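# Move one bottle from the cabinet to the bench

## Task

Take a single bottle out of the cabinet and leave it standing upright on the bench; the remaining two bottles must stay inside the cabinet.

## Robot and tools

Robot: two six-joint arms, left_arm and right_arm, each on its own carriage riding one shared floor track that runs along y at x = 0. left_rail always carries left_arm and sits on the +y side; right_rail carries right_arm. Each arm base stands at x = 0, y = its carriage position_m, z = 0.04 m, facing +x. Both hands are two-finger grippers (140 mm max opening). left_arm's fingers can fold near the palm: grip with the outer quarter of the pads, and do not jab fingertips into surfaces. right_arm's fingers are rigid.

Frame: fixed to the table. Table top is z = 0, +z up, +x the direction the arms face, +y toward their left, y = 0 at the track middle. The table edge is at x = 0.17 m. Positions are metres, orientation is a wxyz quaternion, velocities m/s and rad/s. The gripper fingers point along its own +z and close along its own y. end_effector_position is the point between the closed pads; fingertips extend about 33 mm past it (about 9 mm when wide open). Reported hand position may be off by a few centimetres.

The 18-number row (used by execute_actions rows and by move target): one flat list covering both arms. Numbers 1-6 are left_arm joint offsets (shoulder pan, shoulder lift, elbow, wrist 1, wrist 2, wrist 3), then left gripper position, force_limit, speed; numbers 10-18 repeat that for right_arm. All values lie in [-1, 1]. Joint values are offsets, not poses: they are added to the Joint targets that stood when the call began (not to the previous row), scaled so 1.0 = 2.222 rad. Sending the same offset twice moves the joint twice. Zero offsets keep an arm's current targets. Elbow range is about ±3.142 rad, other joints ±6.283 rad; asking past a range by more than 0.010 rad gets the call refused. Gripper position is absolute: +1 fully open, about -0.8 pads touching, -1 close until blocked. force_limit -1 to +1 sets squeeze (roughly 14 N to 58 N when closing slowly); speed -1 to +1 sets finger speed (about 30 to 250 mm/s); faster closes squeeze harder. To leave a gripper unchanged, resend its last three numbers, since 0 is itself a command.

execute_actions: actions is a list holding one action (or empty, which just returns state plus all camera images). An action may have rows (1 to 15 rows, each held for one 1/30 s step), steps (1 to 450, default 15, at least the number of rows), until (end condition on left_rail/right_rail fields, e.g. {"all": {"status": "ended"}} or {"left_rail": {"position_status": ["!=", "moving"]}}), and carriage commands: {"left_rail": {"position_m": y}} with optional speed_m_s (0.01-1) and acceleration_factor (0.1-1), or {"stop": true}. position_m is an absolute track position in metres: left_rail -0.8 to 1.5, right_rail -1.5 to 0.8; keep carriages at least 0.78 m apart. After driving, wait until status is not moving before placing a hand. cameras names which images to return (cam_high, cam_front, cam_side, cam_left_wrist, cam_right_wrist, or ["all"]).

move: target is one 18-number row or a list of up to 15 rows; every row's joint offsets count from the same starting Joint targets. It plans a joint-space path (hand follows a curve, no obstacle avoidance). speed is the top rad/s of the joint with farthest to go, 0.01 to 3.14, default 0.5, one value or one per target. blend (rad) rounds corners between list targets. stop_force (3 to 120 N) ends an arm's path when the wrist sensor feels that much push; use it with slow speed for touching down, omit it when lifting away from contact. zero (default true) rezeroes before a stop_force move. blocking=false returns early; then use wait or stop before new rows or moves. The result adds a move: line (done, off_target, moving, held, fault; limits=held if checks cut steps).

wait: seconds 0 to 10, arms hold their commands. stop: brakes a running move (not carriages). zoom_image: camera plus region [x0, y0, x1, y1] in pixels, at most 504 per side, from the latest image. zero_wrist_force: arm name; rezeroes that wrist sensor. read_manual: licence texts only. finished_scene: scene number; ends the scene irreversibly, so only call it when the bottle stands on the bench, the other two remain in the cabinet, and the robot is clear.

Results: Joint positions, velocities and targets per arm (rail in m first, then six joints in rad); Joint torques; Motor temperatures; Wrist force/torque in the hand's own axes; end-effector pose; Tool commands; object_status per gripper (0 moving, 1 blocked while opening, 2 blocked while closing, i.e. holding, 3 reached command or pads met); position_measured in counts (3 open, about 139 = 60 mm, 230 pads meet); rail position_status (moving, done, contact_stop, time_out, stopped, stopped_with_arm, stopped_for_other_arm, stopped_for_other_carriage) and position_answer (taken/not_taken). Lines such as joint command not followed or joint sent to its limit mean a check clipped the command.

Avoid: dropping the bottle or letting anything leave the table (the track and the strip before the table count as off), releasing a moving part, fast impacts with the cabinet or table, pushing past a firm contact (stiff arms fault at high force or joint torque; wrist joints are weakest, about 26 N m), the two arms touching or one gripper closing on the other, heavy loads held far off centre, and long strained poses that overheat motors. Joint speed and per-step travel are limited, so large motions may need several calls; check Joint targets before the next offset.

Each tool is called after "Call:" in YAML: its name, and indented under it one key for each argument.

## Session

Call:
execute_actions:
  actions: []

Scene clock: 0.00 s.
left_arm: end_effector_position=(+0.3456, +1.0318, +0.5800) position_measured=3 object_status=3 end_effector_quat_wxyz=(+0.000, +0.000, +1.000, +0.000) | right_arm: end_effector_position=(+0.3456, -1.0363, +0.5800) position_measured=3 object_status=3 end_effector_quat_wxyz=(+0.000, +0.000, +1.000, +0.000)
Joint positions: left_arm=[1.005 -0.316 -1.725 0.971 -0.816 -1.571 -0.316] | right_arm=[-1.064 -0.316 -1.725 0.971 -0.816 -1.571 -0.316]
Joint velocities: within noise
Joint torques (N m): no reading
Motor temperatures (°C): left_arm=[34 35 36 43 40 40] | right_arm=[38 38 35 42 45 45]
Wrist force (N): no reading
Wrist torque (N m): no reading
Wrist force, peak (N): no reading
Joint targets: left_arm=[1.005 -0.316 -1.725 0.971 -0.816 -1.571 -0.316] | right_arm=[-1.064 -0.316 -1.725 0.971 -0.816 -1.571 -0.316]
Tool commands: left_gripper/position=+1.0 left_gripper/force_limit=+1.0 left_gripper/speed=+1.0 right_gripper/position=+1.0 right_gripper/force_limit=+1.0 right_gripper/speed=+1.0
left_rail: position_m=1.005 position_status=done
right_rail: position_m=-1.064 position_status=done
camera_calibration:
cam_left_wrist: T_world_to_cam=[[0.0203141, 0.999083, -0.0376873, -1.00496], [0.928663, -0.00489146, 0.370893, -0.531391], [0.370368, -0.0425331, -0.927911, 0.598125], [0, 0, 0, 1]] pos_world=[0.292372, 1.02688, 0.714221]
cam_right_wrist: T_world_to_cam=[[-0.0525642, 0.997584, 0.0454324, 1.0255], [0.950568, 0.0360407, 0.308418, -0.466196], [0.306035, 0.0593983, -0.950166, 0.651207], [0, 0, 0, 1]] pos_world=[0.297763, -1.0449, 0.715947]

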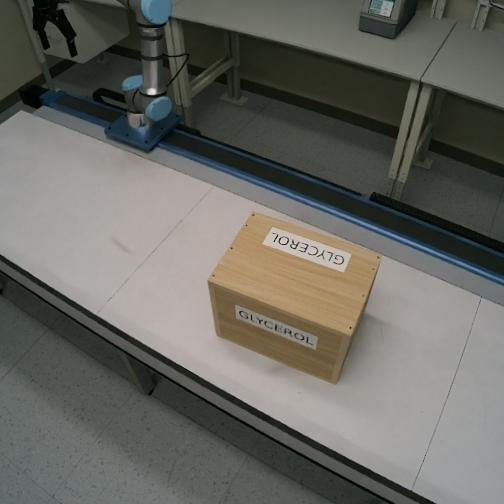

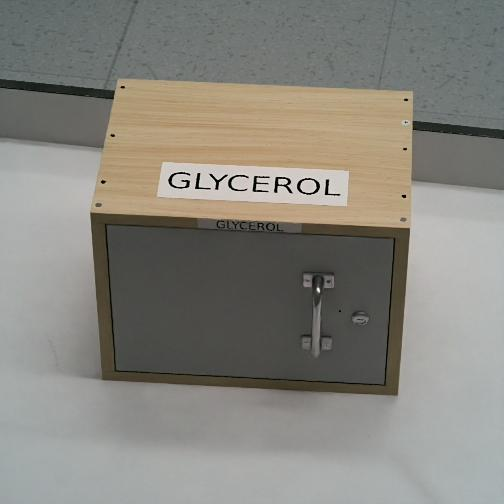

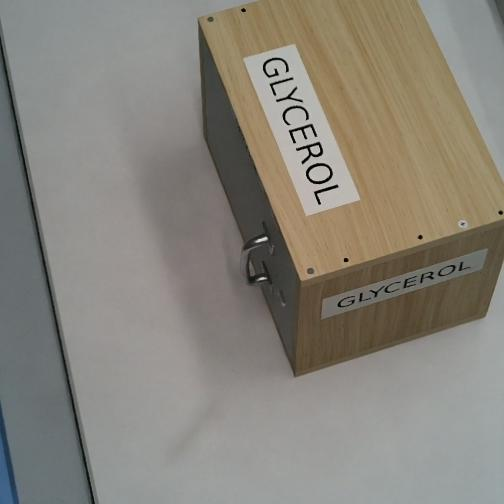

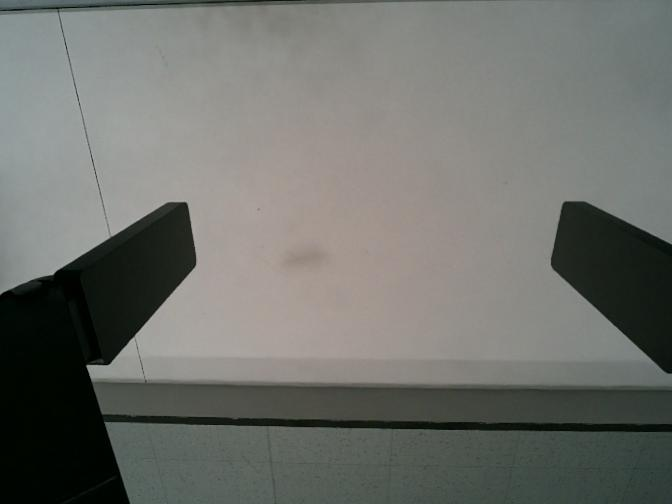

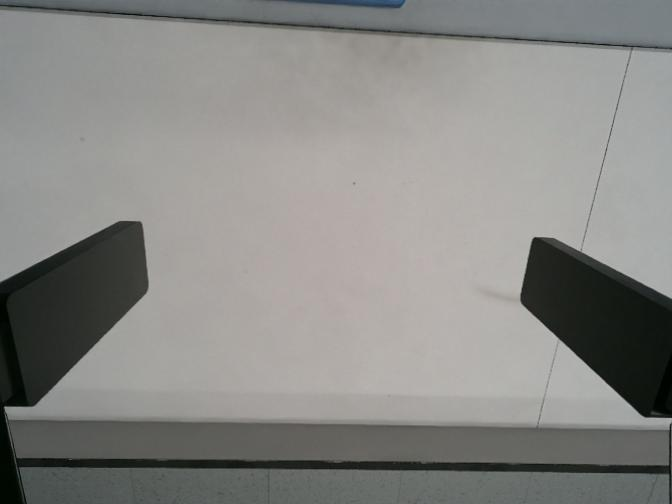

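Call:
execute_actions:
  actions:
    - {"right_rail":{"position_m":-0.5,"speed_m_s":0.5,"acceleration_factor":0.6},"rows":[[0,0,0,0,0,0,1,1,1,0,0,0,0,0,0,0.3,-1,-0.5]],"steps":150,"until":{"right_rail":{"position_status":["!=","moving"]}}}

Call:
move:
  target:
    - [0,0,0,0,0,0,1,1,1,0.0522,0.1013,-0.4820,-0.3978,0.45,0.1422,0.3,-1,-0.5]
    - [0,0,0,0,0,0,1,1,1,-0.3528,0.1013,-0.9770,-0.5655,0.8397,0.1422,0.3,-1,-0.5]
  speed: 0.8
  blend: [0.2,0]

Call:
move:
  target: [0,0,0,0,0,0,1,1,1,-0.0360,-0.2128,-0.4670,0,0,0,0.3,-1,-0.5]
  speed: 0.5
  cameras: ["cam_front","cam_side","cam_right_wrist"]

Scene clock: 34.00 s.
left_arm: end_effector_position=(+0.3456, +1.0318, +0.5800) position_measured=3 object_status=3 end_effector_quat_wxyz=(+0.000, +0.000, +1.000, +0.000) | right_arm: end_effector_position=(+0.3456, -0.4728, +0.5800) position_measured=91 object_status=3 end_effector_quat_wxyz=(+0.000, +0.000, +1.000, +0.000)
Joint positions: left_arm=[1.005 -0.316 -1.725 0.971 -0.816 -1.571 -0.316] | right_arm=[-0.5 -0.316 -1.725 0.971 -0.816 -1.571 -0.316]
Joint torques (N m): left_arm=[-0.25 -10.84 -21.88 -3.19 -0.47 0.17] | right_arm=[0.35 -11.89 -21.92 -2.59 0.03 0.1]
Wrist force (N): left_arm=[0.0 0.0 0.1] | right_arm=[0.1 0.3 -0.2]
Wrist torque (N m): left_arm=[-0.01 0.01 0.00] | right_arm=[0.06 -0.03 0.00]
Wrist force, peak (N): left_arm=[-0.4 0.2 0.0] | right_arm=[0.0 1.6 -0.2]
Joint targets: left_arm=[1.005 -0.316 -1.725 0.971 -0.816 -1.571 -0.316] | right_arm=[-0.500 -0.316 -1.725 0.971 -0.816 -1.571 -0.316]
left_rail: position_m=1.005 position_status=done
right_rail: position_m=-0.500 speed_m_s=0.50 position_status=done

Scene clock: 37.47 s.
left_arm: end_effector_position=(+0.3456, +1.0318, +0.5800) position_measured=3 object_status=3 end_effector_quat_wxyz=(+0.000, +0.000, +1.000, +0.000) | right_arm: end_effector_position=(+0.1940, +0.0687, +0.6977) position_measured=91 object_status=3 end_effector_quat_wxyz=(-0.495, +0.694, -0.404, +0.332)
Joint positions: left_arm=[1.005 -0.316 -1.725 0.971 -0.816 -1.571 -0.316] | right_arm=[-0.5 -1.1 -1.5 -1.2 -2.073 0.295 0]
Joint torques (N m): left_arm=[0.23 -12.31 -19.85 -3.17 -0.4 0.28] | right_arm=[-5.6 20.06 16.7 -0.04 -0.82 1.75]
Wrist force (N): left_arm=[0.0 0.0 0.0] | right_arm=[-0.6 0.3 0.3]
Wrist torque (N m): left_arm=[-0.01 0.01 0.00] | right_arm=[0.35 0.22 0.03]
Wrist force, peak (N): left_arm=[0.3 0.1 -0.1] | right_arm=[-4.0 0.0 -1.5]
Joint targets: left_arm=[1.005 -0.316 -1.725 0.971 -0.816 -1.571 -0.316] | right_arm=[-0.500 -1.100 -1.500 -1.200 -2.073 0.295 0.000]
left_rail: position_m=1.005 position_status=done
right_rail: position_m=-0.500 speed_m_s=0.50 position_status=done
move: done

Scene clock: 40.20 s.
left_arm: end_effector_position=(+0.3456, +1.0318, +0.5800) position_measured=3 object_status=3 end_effector_quat_wxyz=(+0.000, +0.000, +1.000, +0.000) | right_arm: end_effector_position=(+0.2977, -0.0912, +0.1501) position_measured=91 object_status=3 end_effector_quat_wxyz=(-0.034, +0.706, +0.034, +0.706)
Joint positions: left_arm=[1.005 -0.316 -1.725 0.971 -0.816 -1.571 -0.316] | right_arm=[-0.5 -1.18 -1.973 -2.238 -2.073 0.295 0]
Joint torques (N m): left_arm=[-0.16 -11.18 -20.35 -3.24 -0.21 0.23] | right_arm=[-6.12 21.1 3.01 -0.21 -0.75 1.8]
Wrist force (N): left_arm=[0.1 0.0 0.0] | right_arm=[-0.2 -0.5 1.7]
Wrist torque (N m): left_arm=[0.00 -0.02 0.00] | right_arm=[-0.07 0.46 0.02]
Wrist force, peak (N): left_arm=[-0.3 -0.1 -0.2] | right_arm=[-1.8 1.3 2.1]
Joint targets: left_arm=[1.005 -0.316 -1.725 0.971 -0.816 -1.571 -0.316] | right_arm=[-0.500 -1.180 -1.973 -2.238 -2.073 0.295 0.000]
left_rail: position_m=1.005 position_status=done
right_rail: position_m=-0.500 speed_m_s=0.50 position_status=done
move: done
camera_calibration:
cam_right_wrist: T_world_to_cam=[[0.0502825, -0.997348, 0.0526195, -0.113981], [-0.303457, -0.065452, -0.950594, 0.230941], [0.951517, 0.0318305, -0.305943, -0.0901857], [0, 0, 0, 1]] pos_world=[0.161625, -0.095693, 0.197937]
Images, in order (width x height): cam_front 504x504, cam_side 504x504, cam_right_wrist 672x504.

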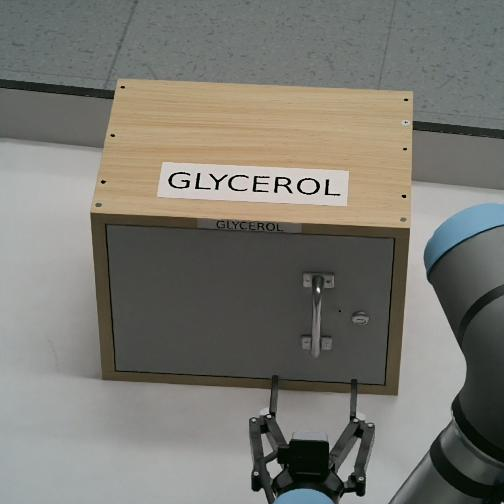

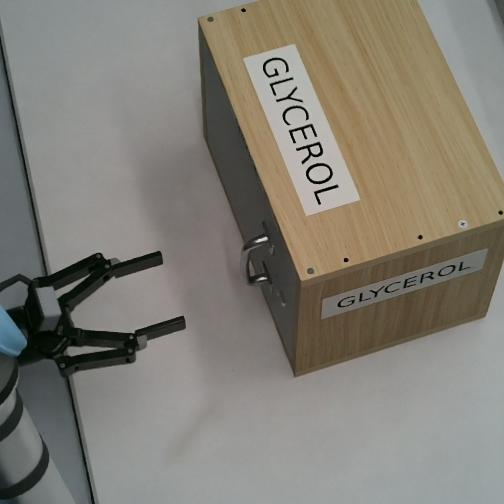

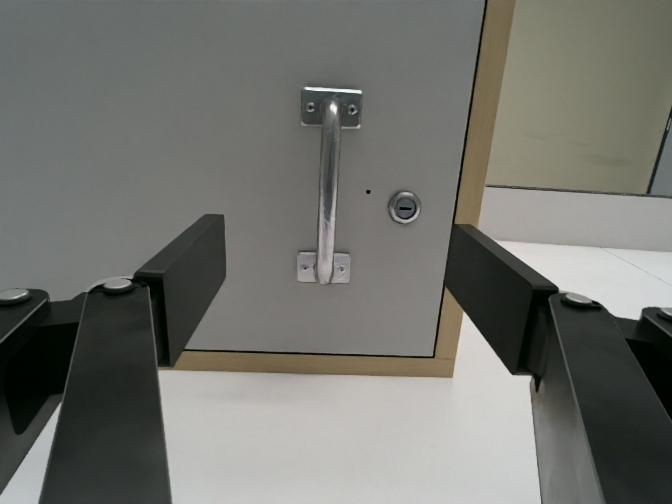

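Call:
move:
  target: [0,0,0,0,0,0,1,1,1,-0.1315,-0.0149,0.0281,-0.0132,-0.1315,0,0.3,-1,-0.5]
  speed: 0.15
  stop_force: 8
  cameras: ["cam_side","cam_right_wrist"]

Scene clock: 59.17 s.
left_arm: end_effector_position=(+0.3456, +1.0318, +0.5800) position_measured=3 object_status=3 end_effector_quat_wxyz=(+0.000, +0.000, +1.000, +0.000) | right_arm: end_effector_position=(+0.4051, -0.0812, +0.1499) position_measured=91 object_status=3 end_effector_quat_wxyz=(-0.034, +0.706, +0.034, +0.706)
Joint positions: left_arm=[1.005 -0.316 -1.725 0.971 -0.816 -1.571 -0.316] | right_arm=[-0.5 -1.472 -2.006 -2.176 -2.102 0.003 0]
Joint torques (N m): left_arm=[-0.31 -10.57 -20.97 -3.12 -0.49 0.41] | right_arm=[-5.85 23.9 20.96 -2.49 -1.45 1.56]
Wrist force (N): left_arm=[0.0 -0.1 0.1] | right_arm=[-0.2 -0.4 1.4]
Wrist torque (N m): left_arm=[-0.03 0.00 0.00] | right_arm=[-0.07 0.45 0.01]
Wrist force, peak (N): left_arm=[-0.3 0.1 -0.2] | right_arm=[-0.1 -0.7 1.7]
Joint targets: left_arm=[1.005 -0.316 -1.725 0.971 -0.816 -1.571 -0.316] | right_arm=[-0.500 -1.472 -2.006 -2.176 -2.102 0.003 0.000]
left_rail: position_m=1.005 position_status=done
right_rail: position_m=-0.500 speed_m_s=0.50 position_status=done
move: done
camera_calibration:
cam_right_wrist: T_world_to_cam=[[0.0503104, -0.997325, 0.053029, -0.109486], [-0.303439, -0.0658503, -0.950573, 0.263954], [0.951522, 0.0317326, -0.305941, -0.192768], [0, 0, 0, 1]] pos_world=[0.269025, -0.0856942, 0.197737]
Images, in order (width x height): cam_side 504x504, cam_right_wrist 672x504.

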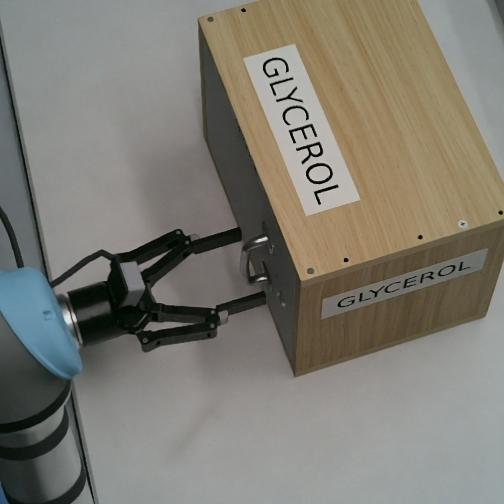

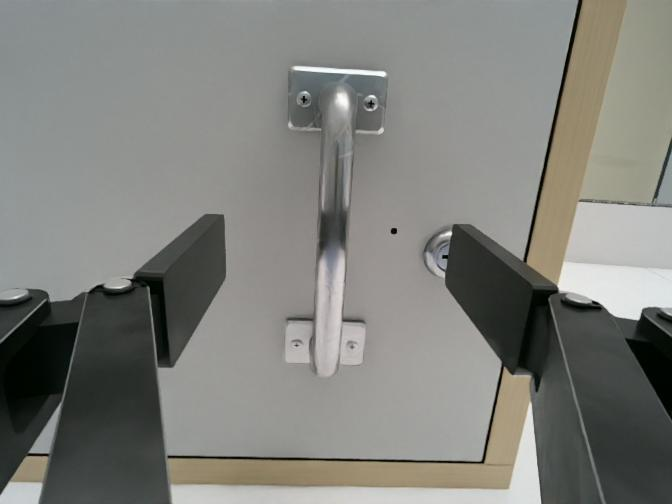

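Call:
execute_actions:
  actions:
    - {"rows":[[0,0,0,0,0,0,1,1,1,0,0,0,0,0,0,-1,-0.1,-1]],"steps":120}
  cameras: ["cam_side","cam_right_wrist"]

Scene clock: 70.97 s.
left_arm: end_effector_position=(+0.3456, +1.0318, +0.5800) position_measured=3 object_status=3 end_effector_quat_wxyz=(+0.000, +0.000, +1.000, +0.000) | right_arm: end_effector_position=(+0.4051, -0.0812, +0.1499) position_measured=214 object_status=2 end_effector_quat_wxyz=(-0.034, +0.706, +0.034, +0.706)
Joint positions: left_arm=[1.005 -0.316 -1.725 0.971 -0.816 -1.571 -0.316] | right_arm=[-0.5 -1.472 -2.006 -2.176 -2.102 0.003 0]
Joint torques (N m): left_arm=[0.17 -11.88 -21.22 -3.38 -0.52 0.23] | right_arm=[-5.84 24.67 -4.71 -2.36 4.46 1.43]
Wrist force (N): left_arm=[-0.1 0.0 0.0] | right_arm=[-2.6 -17.2 4.3]
Wrist torque (N m): left_arm=[-0.02 0.02 0.00] | right_arm=[0.03 0.51 0.18]
Wrist force, peak (N): left_arm=[0.0 0.0 -0.3] | right_arm=[-3.4 -21.2 5.7]
Joint targets: left_arm=[1.005 -0.316 -1.725 0.971 -0.816 -1.571 -0.316] | right_arm=[-0.500 -1.472 -2.006 -2.176 -2.102 0.003 0.000]
left_rail: position_m=1.005 position_status=done
right_rail: position_m=-0.500 speed_m_s=0.50 position_status=done
camera_calibration:
cam_right_wrist: T_world_to_cam=[[0.0503104, -0.997325, 0.053029, -0.109486], [-0.303439, -0.0658503, -0.950573, 0.263954], [0.951522, 0.0317326, -0.305941, -0.192768], [0, 0, 0, 1]] pos_world=[0.269025, -0.0856942, 0.197737]
Images, in order (width x height): cam_side 504x504, cam_right_wrist 672x504.

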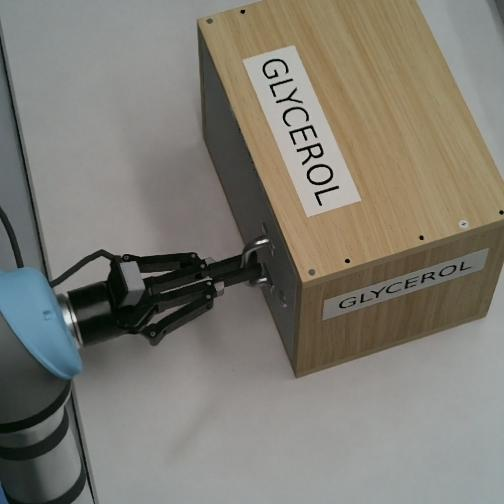

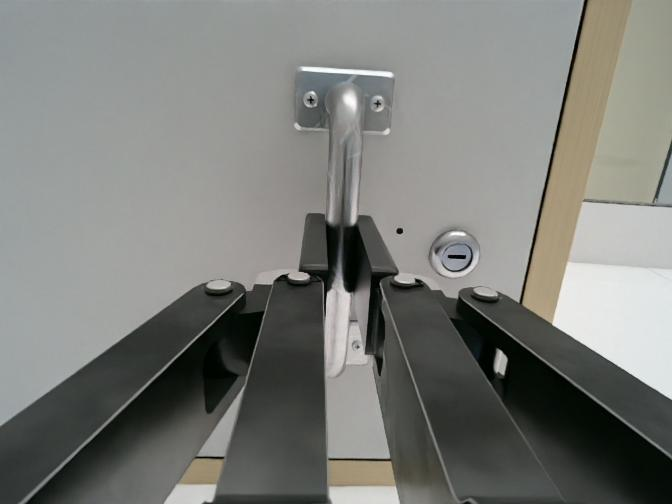

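Call:
move:
  target:
    - [0,0,0,0,0,0,1,1,1,0.0436,-0.0365,0.0705,-0.0339,0.1221,0,-1,-0.1,-1]
  speed: 0.1
  stop_force: 45
  cameras: ["cam_front","cam_side","cam_right_wrist"]

Scene clock: 87.37 s.
left_arm: end_effector_position=(+0.3456, +1.0318, +0.5800) position_measured=3 object_status=3 end_effector_quat_wxyz=(+0.000, +0.000, +1.000, +0.000) | right_arm: end_effector_position=(+0.3567, -0.0734, +0.1501) position_measured=214 object_status=2 end_effector_quat_wxyz=(+0.028, +0.707, -0.028, +0.707)
Joint positions: left_arm=[1.005 -0.316 -1.725 0.971 -0.816 -1.571 -0.316] | right_arm=[-0.5 -1.375 -2.087 -2.019 -2.177 0.274 0]
Joint torques (N m): left_arm=[0.42 -11.58 -21.77 -2.95 -0.61 0.23] | right_arm=[4.72 31.66 18.83 -5.28 5.52 1.22]
Wrist force (N): left_arm=[0.0 0.1 0.0] | right_arm=[-16.3 -14.3 6.2]
Wrist torque (N m): left_arm=[0.02 -0.01 0.00] | right_arm=[-0.10 1.02 0.16]
Wrist force, peak (N): left_arm=[-0.2 0.1 -0.3] | right_arm=[-16.7 -17.5 6.1]
Joint targets: left_arm=[1.005 -0.316 -1.725 0.971 -0.816 -1.571 -0.316] | right_arm=[-0.500 -1.375 -2.087 -2.019 -2.177 0.274 0.000]
left_rail: position_m=1.005 position_status=done
right_rail: position_m=-0.500 speed_m_s=0.50 position_status=done
move: done
camera_calibration:
cam_right_wrist: T_world_to_cam=[[-0.123574, -0.99093, 0.0527965, -0.036799], [-0.310253, -0.0119567, -0.950579, 0.256356], [0.942588, -0.133847, -0.305961, -0.155877], [0, 0, 0, 1]] pos_world=[0.221915, -0.0542636, 0.197937]
Images, in order (width x height): cam_front 504x504, cam_side 504x504, cam_right_wrist 672x504.

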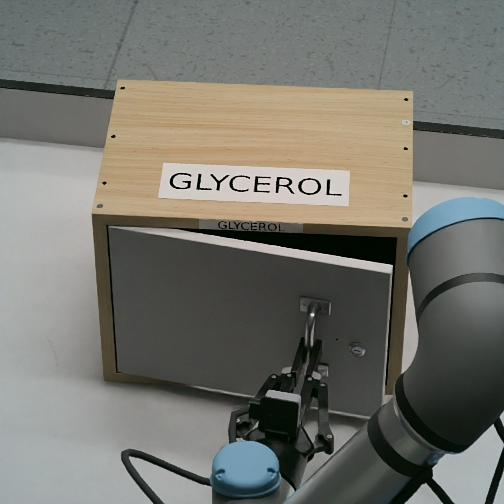

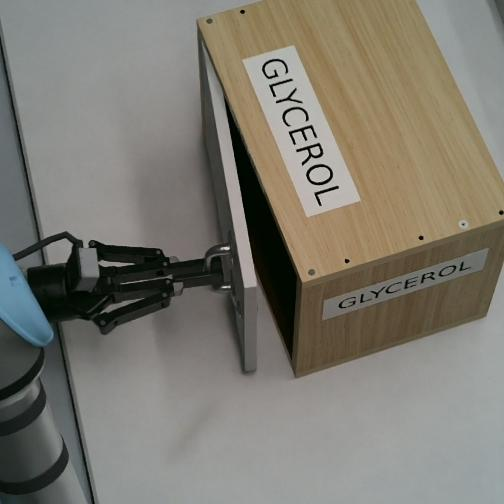

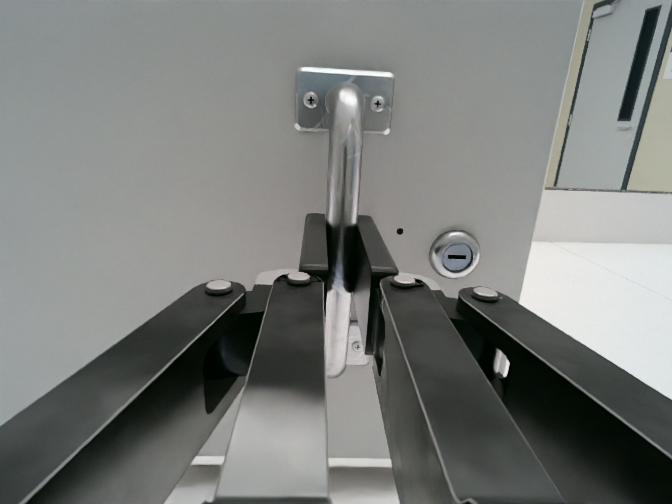

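Call:
move:
  target:
    - [0,0,0,0,0,0,1,1,1,0.0204,-0.0482,0.0941,-0.0459,0.0990,0,-1,-0.1,-1]
    - [0,0,0,0,0,0,1,1,1,0.0253,-0.1055,0.2081,-0.1025,0.1824,0,-1,-0.1,-1]
  speed: 0.2
  stop_force: 45
  blend: [0.04,0]
  cameras: ["cam_front","cam_side","cam_right_wrist"]

Call:
execute_actions:
  actions:
    - {"rows":[[0,0,0,0,0,0,1,1,1,0,0,0,0,0,0,0.0,-1,-0.9]],"steps":60}
  cameras: ["cam_side","cam_right_wrist"]

Scene clock: 97.57 s.
left_arm: end_effector_position=(+0.3456, +1.0318, +0.5800) position_measured=3 object_status=3 end_effector_quat_wxyz=(+0.000, +0.000, +1.000, +0.000) | right_arm: end_effector_position=(+0.2676, -0.0336, +0.1501) position_measured=214 object_status=2 end_effector_quat_wxyz=(+0.150, +0.691, -0.150, +0.691)
Joint positions: left_arm=[1.005 -0.316 -1.725 0.971 -0.816 -1.571 -0.316] | right_arm=[-0.5 -1.319 -2.322 -1.557 -2.405 0.679 0]
Joint torques (N m): left_arm=[0.34 -12.08 -20.53 -3.3 -0.52 0.07] | right_arm=[8.56 42.49 23.3 -6.08 5.41 0.98]
Wrist force (N): left_arm=[0.1 -0.3 -0.1] | right_arm=[-11.2 -14.3 5.9]
Wrist torque (N m): left_arm=[-0.06 -0.01 0.00] | right_arm=[-0.08 0.93 0.13]
Wrist force, peak (N): left_arm=[-0.2 0.2 -0.3] | right_arm=[-16.9 -13.9 6.4]
Joint targets: left_arm=[1.005 -0.316 -1.725 0.971 -0.816 -1.571 -0.316] | right_arm=[-0.500 -1.319 -2.322 -1.557 -2.405 0.679 0.000]
left_rail: position_m=1.005 position_status=done
right_rail: position_m=-0.500 speed_m_s=0.50 position_status=done
move: done
camera_calibration:
cam_right_wrist: T_world_to_cam=[[-0.454975, -0.888954, 0.0525224, 0.0838276], [-0.295597, 0.0951266, -0.950565, 0.228843], [0.840012, -0.448008, -0.306052, -0.0496329], [0, 0, 0, 1]] pos_world=[0.147477, 0.0305139, 0.197937]
Images, in order (width x height): cam_front 504x504, cam_side 504x504, cam_right_wrist 672x504.

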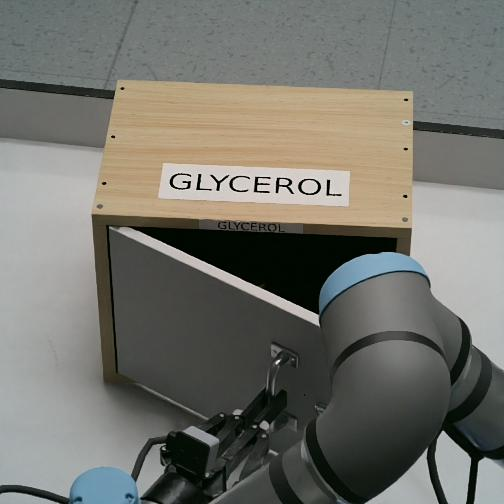

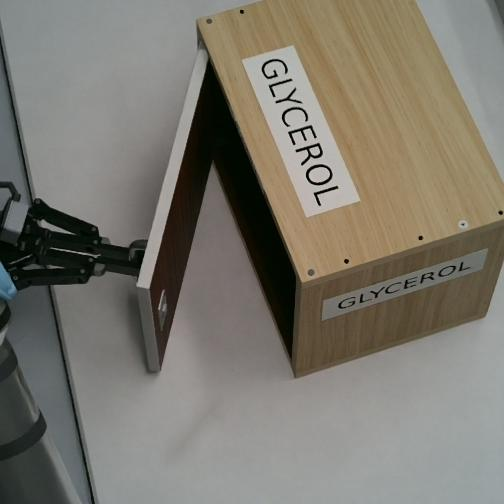

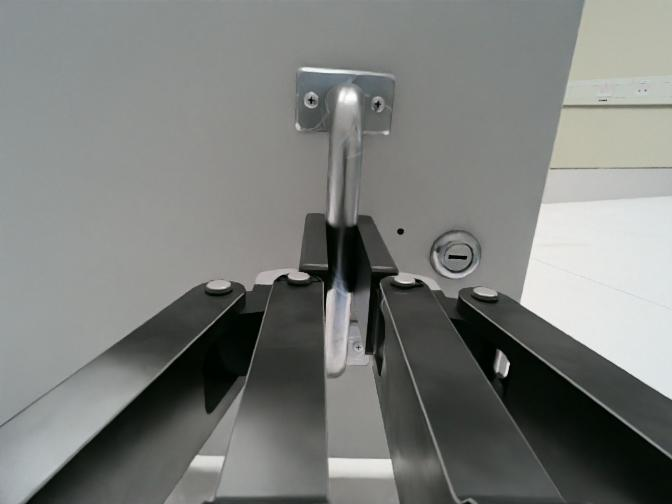

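Scene clock: 99.77 s.
left_arm: end_effector_position=(+0.3456, +1.0318, +0.5800) position_measured=3 object_status=3 end_effector_quat_wxyz=(+0.000, +0.000, +1.000, +0.000) | right_arm: end_effector_position=(+0.2676, -0.0336, +0.1501) position_measured=129 object_status=3 end_effector_quat_wxyz=(+0.150, +0.691, -0.150, +0.691)
Joint positions: left_arm=[1.005 -0.316 -1.725 0.971 -0.816 -1.571 -0.316] | right_arm=[-0.5 -1.319 -2.322 -1.557 -2.405 0.679 0]
Joint torques (N m): left_arm=[0.04 -11.16 -20.81 -3.33 -0.47 0.06] | right_arm=[-1.52 42.51 16.72 1.25 -1.36 0.89]
Wrist force (N): left_arm=[-0.1 0.0 0.2] | right_arm=[-0.8 -0.6 2.2]
Wrist torque (N m): left_arm=[0.00 0.02 0.00] | right_arm=[-0.11 0.62 -0.02]
Wrist force, peak (N): left_arm=[0.2 0.0 -0.3] | right_arm=[-11.4 -14.5 6.0]
Joint targets: left_arm=[1.005 -0.316 -1.725 0.971 -0.816 -1.571 -0.316] | right_arm=[-0.500 -1.319 -2.322 -1.557 -2.405 0.679 0.000]
left_rail: position_m=1.005 position_status=done
right_rail: position_m=-0.500 speed_m_s=0.50 position_status=done
camera_calibration:
cam_right_wrist: T_world_to_cam=[[-0.454975, -0.888954, 0.0525224, 0.0838276], [-0.295597, 0.0951266, -0.950565, 0.228843], [0.840012, -0.448008, -0.306052, -0.0496329], [0, 0, 0, 1]] pos_world=[0.147477, 0.0305139, 0.197937]
Images, in order (width x height): cam_side 504x504, cam_right_wrist 672x504.

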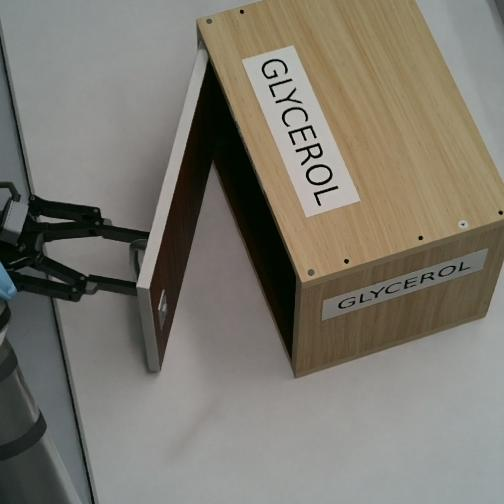

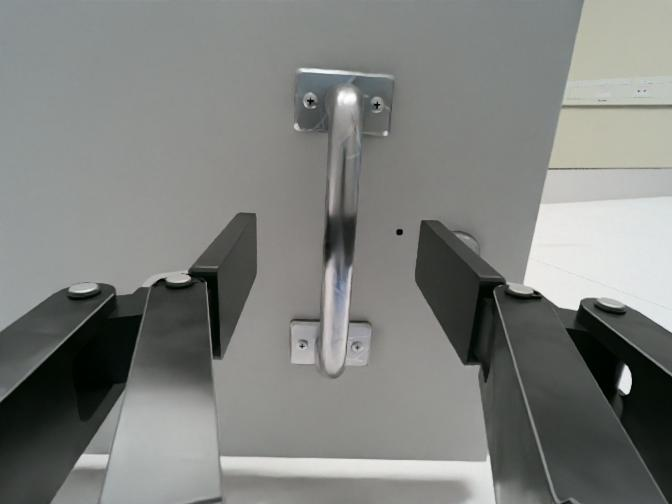

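Call:
move:
  target:
    - [0,0,0,0,0,0,1,1,1,0.0395,-0.0279,0.0563,-0.0280,0.0397,0,0.0,-1,-0.9]
    - [0,0,0,0,0,0,1,1,1,0.0395,0.2349,0.2507,-0.0280,0.0397,0,0.0,-1,-0.9]
    - [0,0,0,0,0,0,1,1,1,-0.3339,0.2542,0.2553,0.1978,0.4014,0.4863,-1,-1,-0.5]
  speed: [0.2,0.5,0.8]
  blend: [0.02,0.1,0]
  cameras: ["cam_front","cam_side","cam_right_wrist"]

Scene clock: 146.57 s.
left_arm: end_effector_position=(+0.3456, +1.0318, +0.5800) position_measured=3 object_status=3 end_effector_quat_wxyz=(+0.000, +0.000, +1.000, +0.000) | right_arm: end_effector_position=(+0.3719, -0.0858, +0.4603) position_measured=232 object_status=3 end_effector_quat_wxyz=(+0.000, +0.000, +1.000, +0.000)
Joint positions: left_arm=[1.005 -0.316 -1.725 0.971 -0.816 -1.571 -0.316] | right_arm=[-0.5 -2.061 -1.757 -0.989 -1.965 1.571 1.08]
Joint torques (N m): left_arm=[-0.81 -12.15 -21.41 -3.1 -0.54 0.29] | right_arm=[-5.96 38.09 34.42 5.36 1.56 1.91]
Wrist force (N): left_arm=[-0.1 0.0 -0.1] | right_arm=[-0.4 0.4 0.9]
Wrist torque (N m): left_arm=[0.00 0.02 0.00] | right_arm=[0.12 0.11 -0.06]
Wrist force, peak (N): left_arm=[0.1 -0.1 -0.3] | right_arm=[-4.1 0.6 2.0]
Joint targets: left_arm=[1.005 -0.316 -1.725 0.971 -0.816 -1.571 -0.316] | right_arm=[-0.500 -2.061 -1.757 -0.989 -1.965 1.571 1.080]
left_rail: position_m=1.005 position_status=done
right_rail: position_m=-0.500 speed_m_s=0.50 position_status=done
move: done
camera_calibration:
cam_right_wrist: T_world_to_cam=[[-0.0527813, 0.997527, 0.0464189, 0.0836968], [0.950581, 0.0359468, 0.308388, -0.488496], [0.305956, 0.060402, -0.950128, 0.472975], [0, 0, 0, 1]] pos_world=[0.324063, -0.0944985, 0.596147]
Images, in order (width x height): cam_front 504x504, cam_side 504x504, cam_right_wrist 672x504.

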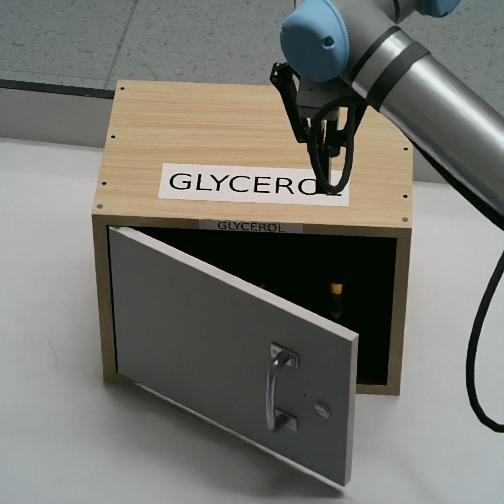

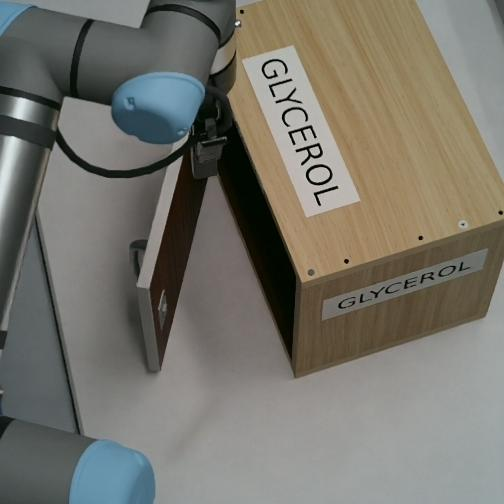

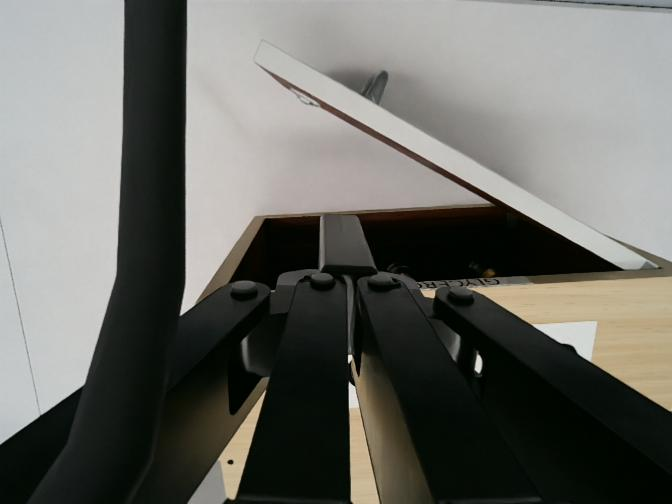

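Call:
move:
  target: [0,0,0,0,0,0,1,1,1,0,0.0150,-0.3224,0.3074,0,0,-1,-1,-0.5]
  speed: 0.3
  stop_force: 12

Call:
move:
  target:
    - [0,0,0,0,0,0,1,1,1,0.1029,0.0295,-0.0335,0.0039,0,0.1029,-1,-1,-0.5]
    - [0,0,0,0,0,0,1,1,1,0.1838,-0.0565,0.0701,-0.0136,0,0.1838,-1,-1,-0.5]
    - [0,0,0,0,0,0,1,1,1,0.1953,-0.1484,0.1999,-0.0515,0,0.1953,-1,-1,-0.5]
    - [0,0,0,0,0,0,1,1,1,0.1937,-0.2150,0.3047,-0.0898,0,0.1937,-1,-1,-0.5]
  speed: 0.2
  stop_force: 25
  blend: [0.05,0.08,0.08,0]
  cameras: ["cam_front","cam_side","cam_high","cam_right_wrist"]

Scene clock: 169.00 s.
left_arm: end_effector_position=(+0.3456, +1.0318, +0.5800) position_measured=3 object_status=3 end_effector_quat_wxyz=(+0.000, +0.000, +1.000, +0.000) | right_arm: end_effector_position=(+0.3720, -0.0856, +0.2003) position_measured=232 object_status=3 end_effector_quat_wxyz=(+0.000, +0.000, +1.000, +0.000)
Joint positions: left_arm=[1.005 -0.316 -1.725 0.971 -0.816 -1.571 -0.316] | right_arm=[-0.5 -2.061 -1.723 -1.706 -1.282 1.571 1.08]
Joint torques (N m): left_arm=[0.86 -11.81 -21.66 -3.11 -0.38 -0.06] | right_arm=[-4.13 37.18 17.45 5.34 1.11 1.83]
Wrist force (N): left_arm=[-0.1 -0.1 -0.1] | right_arm=[-0.8 0.3 0.7]
Wrist torque (N m): left_arm=[-0.04 0.04 0.00] | right_arm=[0.10 0.22 -0.08]
Wrist force, peak (N): left_arm=[0.1 0.2 -0.3] | right_arm=[-0.7 0.1 1.6]
Joint targets: left_arm=[1.005 -0.316 -1.725 0.971 -0.816 -1.571 -0.316] | right_arm=[-0.500 -2.061 -1.723 -1.706 -1.282 1.571 1.080]
left_rail: position_m=1.005 position_status=done
right_rail: position_m=-0.500 speed_m_s=0.50 position_status=done
move: done

Scene clock: 174.97 s.
left_arm: end_effector_position=(+0.3456, +1.0318, +0.5800) position_measured=3 object_status=3 end_effector_quat_wxyz=(+0.000, +0.000, +1.000, +0.000) | right_arm: end_effector_position=(+0.1771, +0.2318, +0.2002) position_measured=232 object_status=3 end_effector_quat_wxyz=(+0.000, +0.000, +1.000, +0.000)
Joint positions: left_arm=[1.005 -0.316 -1.725 0.971 -0.816 -1.571 -0.316] | right_arm=[-0.5 -1.631 -2.201 -1.029 -1.482 1.571 1.511]
Joint torques (N m): left_arm=[0.23 -12.12 -20.88 -3.37 -0.61 0.23] | right_arm=[-5.68 44.22 36.56 0.75 -0.2 -1.71]
Wrist force (N): left_arm=[-0.1 0.0 -0.1] | right_arm=[-0.6 -2.9 -0.2]
Wrist torque (N m): left_arm=[0.00 0.01 0.00] | right_arm=[-0.20 0.14 0.07]
Wrist force, peak (N): left_arm=[0.0 -0.2 -0.4] | right_arm=[-9.6 -4.4 0.9]
Joint targets: left_arm=[1.005 -0.316 -1.725 0.971 -0.816 -1.571 -0.316] | right_arm=[-0.500 -1.631 -2.201 -1.029 -1.482 1.571 1.511]
left_rail: position_m=1.005 position_status=done
right_rail: position_m=-0.500 speed_m_s=0.50 position_status=done
move: done
camera_calibration:
cam_right_wrist: T_world_to_cam=[[-0.0527594, 0.997541, 0.0461246, -0.231333], [0.950716, 0.0360433, 0.30796, -0.234553], [0.30554, 0.0600992, -0.950281, 0.266493], [0, 0, 0, 1]] pos_world=[0.129364, 0.223202, 0.336146]
Images, in order (width x height): cam_high 504x504, cam_front 504x504, cam_side 504x504, cam_right_wrist 672x504.

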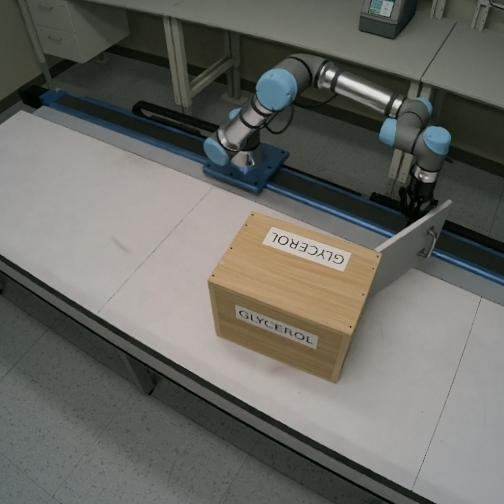

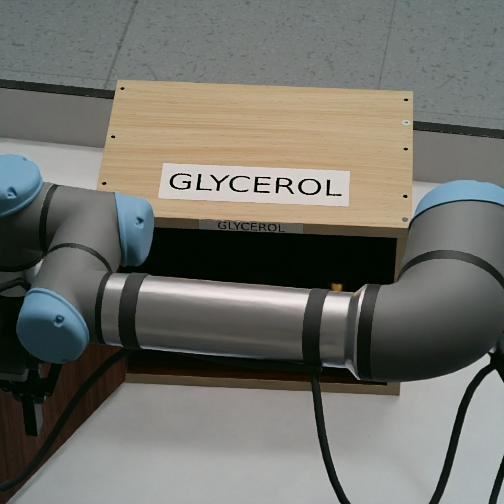

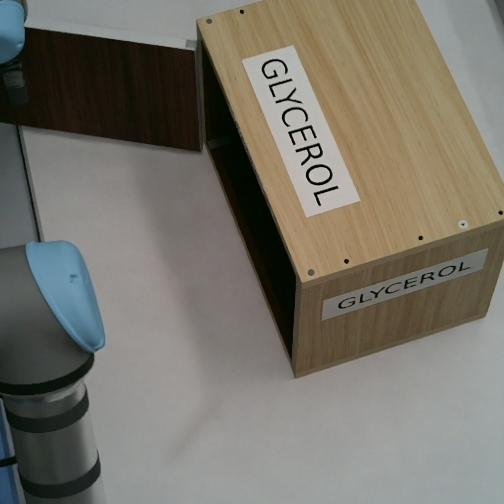

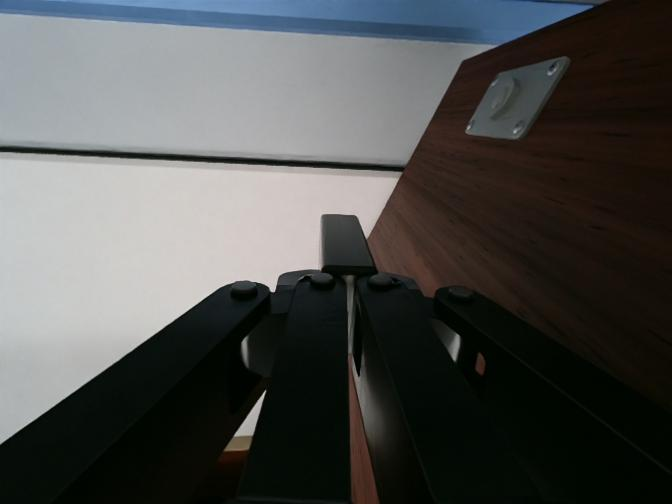

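Call:
move:
  target:
    - [0,0,0,0,0,0,1,1,1,0,0.1806,0.0131,-0.1881,0,0,-1,-1,-0.5]
    - [0,0,0,0,0,0,1,1,1,0.1374,0.2032,-0.1219,-0.3488,-0.6397,-0.68,-1,-1,-0.5]
    - [0,0,0,0,0,0,1,1,1,0.1374,0.0536,-0.4117,-0.3488,-0.6397,-0.68,0.5,-1,-0.3]
  speed: [0.4,0.8,0.5]
  blend: [0.08,0.1,0]
  cameras: ["cam_front","cam_side","cam_right_wrist"]

Scene clock: 193.17 s.
left_arm: end_effector_position=(+0.3456, +1.0318, +0.5800) position_measured=3 object_status=3 end_effector_quat_wxyz=(+0.000, +0.000, +1.000, +0.000) | right_arm: end_effector_position=(+0.3280, +0.0052, +0.1702) position_measured=66 object_status=0 end_effector_quat_wxyz=(-0.034, +0.706, +0.034, +0.706)
Joint positions: left_arm=[1.005 -0.316 -1.725 0.971 -0.816 -1.571 -0.316] | right_arm=[-0.5 -1.325 -2.082 -1.943 -2.257 0.15 0]
Joint torques (N m): left_arm=[0.56 -12.41 -21.56 -3.45 -0.9 0.23] | right_arm=[6.6 29.94 5.51 1.19 -1.28 -1.68]
Wrist force (N): left_arm=[0.1 -0.1 -0.1] | right_arm=[-0.5 -0.1 1.8]
Wrist torque (N m): left_arm=[-0.02 -0.02 0.01] | right_arm=[-0.01 0.55 0.10]
Wrist force, peak (N): left_arm=[0.2 0.1 -0.4] | right_arm=[-3.1 1.8 2.3]
Joint targets: left_arm=[1.005 -0.316 -1.725 0.971 -0.816 -1.571 -0.316] | right_arm=[-0.500 -1.325 -2.082 -1.943 -2.257 0.150 0.000]
left_rail: position_m=1.005 position_status=done
right_rail: position_m=-0.500 speed_m_s=0.50 position_status=done
move: done
camera_calibration:
cam_right_wrist: T_world_to_cam=[[0.0500799, -0.997394, 0.0519429, -0.0202244], [-0.303709, -0.0647534, -0.950562, 0.265562], [0.951448, 0.0318285, -0.30616, -0.115779], [0, 0, 0, 1]] pos_world=[0.191824, 0.00070943, 0.218037]
Images, in order (width x height): cam_front 504x504, cam_side 504x504, cam_right_wrist 672x504.

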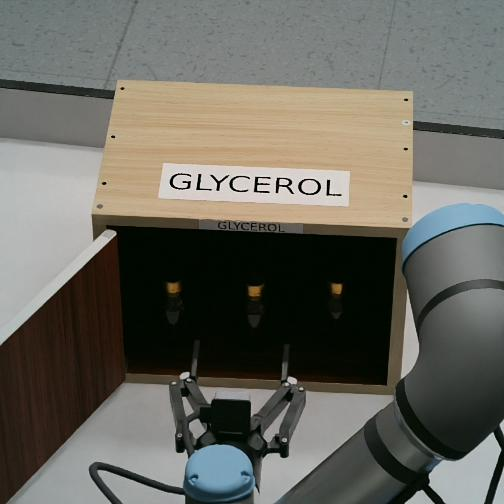

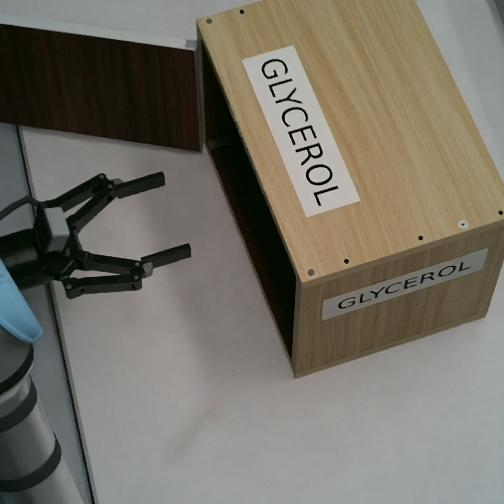

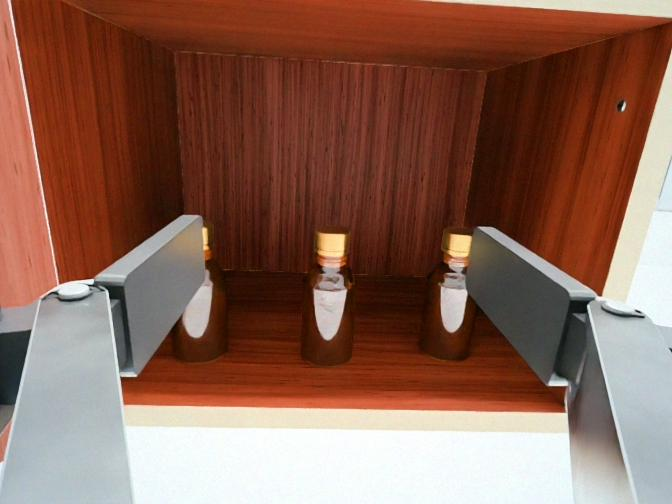

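Call:
move:
  target: [0,0,0,0,0,0,1,1,1,-0.0910,-0.0988,0.0150,0.0838,-0.0910,0,0.11,-1,-0.3]
  speed: 0.2
  stop_force: 15
  cameras: ["cam_side","cam_right_wrist"]

Scene clock: 207.83 s.
left_arm: end_effector_position=(+0.3456, +1.0318, +0.5800) position_measured=3 object_status=3 end_effector_quat_wxyz=(+0.000, +0.000, +1.000, +0.000) | right_arm: end_effector_position=(+0.4224, +0.0071, +0.0752) position_measured=115 object_status=3 end_effector_quat_wxyz=(-0.034, +0.706, +0.034, +0.706)
Joint positions: left_arm=[1.005 -0.316 -1.725 0.971 -0.816 -1.571 -0.316] | right_arm=[-0.5 -1.527 -2.302 -1.91 -2.071 -0.052 0]
Joint torques (N m): left_arm=[0.43 -11.76 -21.39 -3.25 -0.83 0.1] | right_arm=[-5.43 35.17 21.15 2.85 -1.4 -1.69]
Wrist force (N): left_arm=[0.1 -0.2 -0.2] | right_arm=[-0.6 -0.1 2.0]
Wrist torque (N m): left_arm=[-0.04 -0.02 0.00] | right_arm=[0.02 0.54 0.12]
Wrist force, peak (N): left_arm=[-0.2 -0.2 -0.4] | right_arm=[-1.4 0.1 2.8]
Joint targets: left_arm=[1.005 -0.316 -1.725 0.971 -0.816 -1.571 -0.316] | right_arm=[-0.500 -1.527 -2.302 -1.910 -2.071 -0.052 0.000]
left_rail: position_m=1.005 position_status=done
right_rail: position_m=-0.500 speed_m_s=0.50 position_status=done
move: done
camera_calibration:
cam_right_wrist: T_world_to_cam=[[0.0500388, -0.9974, 0.0518514, -0.0181091], [-0.303595, -0.0646498, -0.950605, 0.20415], [0.951486, 0.0318253, -0.306041, -0.234832], [0, 0, 0, 1]] pos_world=[0.286325, 0.00260979, 0.123137]
Images, in order (width x height): cam_side 504x504, cam_right_wrist 672x504.

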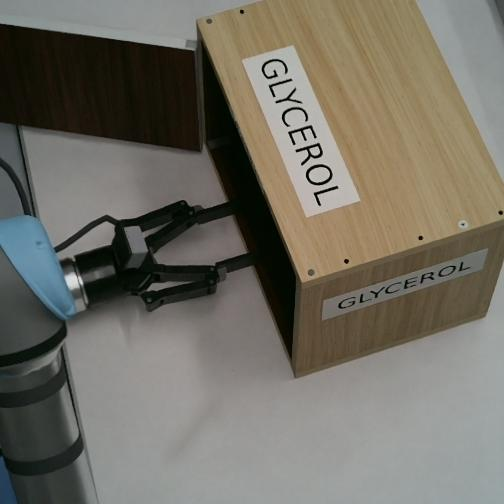

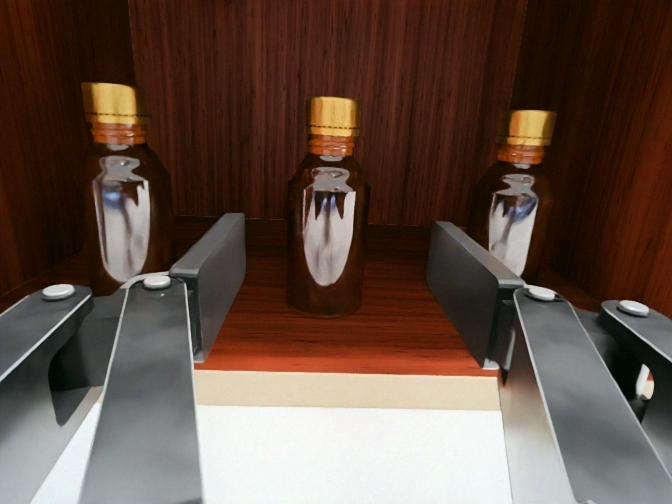

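Call:
move:
  target:
    - [0,0,0,0,0,0,1,1,1,-0.0401,-0.0087,0.0219,-0.0131,-0.0401,0,0.11,-1,-0.3]
    - [0,0,0,0,0,0,1,1,1,-0.0785,-0.0197,0.0485,-0.0288,-0.0785,0,0.11,-1,-0.3]
  speed: 0.12
  stop_force: 8
  blend: [0.03,0]
  cameras: ["cam_right_wrist"]

Call:
execute_actions:
  actions:
    - {"rows":[[0,0,0,0,0,0,1,1,1,0,0,0,0,0,0,-1,-0.5,-1]],"steps":90}
  cameras: ["cam_right_wrist"]

Scene clock: 216.50 s.
left_arm: end_effector_position=(+0.3456, +1.0318, +0.5800) position_measured=3 object_status=3 end_effector_quat_wxyz=(+0.000, +0.000, +1.000, +0.000) | right_arm: end_effector_position=(+0.5081, +0.0152, +0.0753) position_measured=115 object_status=3 end_effector_quat_wxyz=(-0.034, +0.706, +0.034, +0.706)
Joint positions: left_arm=[1.005 -0.316 -1.725 0.971 -0.816 -1.571 -0.316] | right_arm=[-0.5 -1.702 -2.345 -1.802 -2.135 -0.227 0]
Joint torques (N m): left_arm=[-0.15 -12.58 -20.63 -3.31 -0.64 0.27] | right_arm=[-5.96 37.78 22.36 -1.97 -1.36 -1.59]
Wrist force (N): left_arm=[0.0 0.0 -0.1] | right_arm=[-0.1 0.1 2.4]
Wrist torque (N m): left_arm=[0.00 -0.01 0.00] | right_arm=[0.07 0.46 0.11]
Wrist force, peak (N): left_arm=[0.1 0.2 -0.4] | right_arm=[-0.5 0.0 2.8]
Joint targets: left_arm=[1.005 -0.316 -1.725 0.971 -0.816 -1.571 -0.316] | right_arm=[-0.500 -1.702 -2.345 -1.802 -2.135 -0.227 0.000]
left_rail: position_m=1.005 position_status=done
right_rail: position_m=-0.500 speed_m_s=0.50 position_status=done
move: done
camera_calibration:
cam_right_wrist: T_world_to_cam=[[0.0500326, -0.9974, 0.051864, -0.0143178], [-0.303414, -0.0646539, -0.950663, 0.230631], [0.951544, 0.0318279, -0.30586, -0.316677], [0, 0, 0, 1]] pos_world=[0.372025, 0.0107098, 0.123136]
Images, in order (width x height): cam_right_wrist 672x504.

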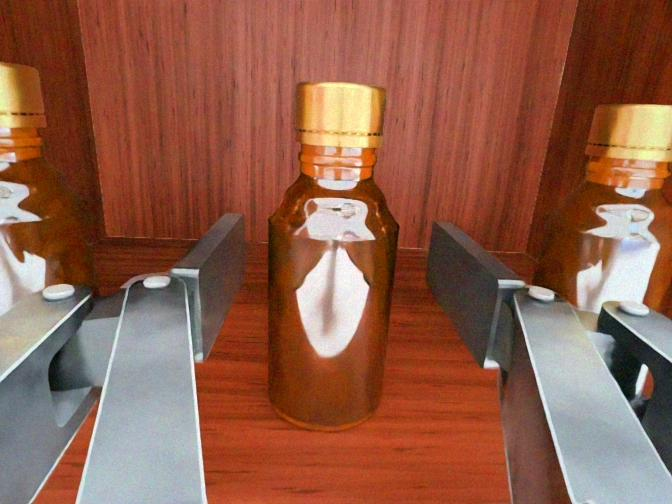

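Scene clock: 219.70 s.
left_arm: end_effector_position=(+0.3456, +1.0318, +0.5800) position_measured=3 object_status=3 end_effector_quat_wxyz=(+0.000, +0.000, +1.000, +0.000) | right_arm: end_effector_position=(+0.5081, +0.0152, +0.0753) position_measured=162 object_status=2 end_effector_quat_wxyz=(-0.034, +0.706, +0.034, +0.706)
Joint positions: left_arm=[1.005 -0.316 -1.725 0.971 -0.816 -1.571 -0.316] | right_arm=[-0.5 -1.702 -2.345 -1.802 -2.135 -0.227 0]
Joint torques (N m): left_arm=[-0.76 -13.14 -19.85 -3.35 -0.99 0.28] | right_arm=[-5.53 39.6 9.34 -0.46 1.35 -1.63]
Wrist force (N): left_arm=[0.1 0.0 -0.2] | right_arm=[-0.3 -1.1 1.2]
Wrist torque (N m): left_arm=[0.01 -0.01 0.01] | right_arm=[0.05 0.57 0.20]
Wrist force, peak (N): left_arm=[-0.4 -0.1 -0.2] | right_arm=[-0.1 -1.5 2.3]
Joint targets: left_arm=[1.005 -0.316 -1.725 0.971 -0.816 -1.571 -0.316] | right_arm=[-0.500 -1.702 -2.345 -1.802 -2.135 -0.227 0.000]
left_rail: position_m=1.005 position_status=done
right_rail: position_m=-0.500 speed_m_s=0.50 position_status=done
camera_calibration:
cam_right_wrist: T_world_to_cam=[[0.0500326, -0.9974, 0.051864, -0.0143178], [-0.303414, -0.0646539, -0.950663, 0.230631], [0.951544, 0.0318279, -0.30586, -0.316677], [0, 0, 0, 1]] pos_world=[0.372025, 0.0107098, 0.123136]
Images, in order (width x height): cam_right_wrist 672x504.

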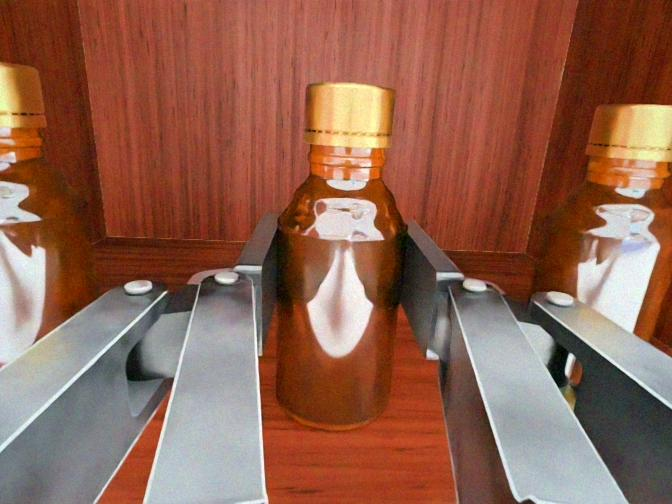

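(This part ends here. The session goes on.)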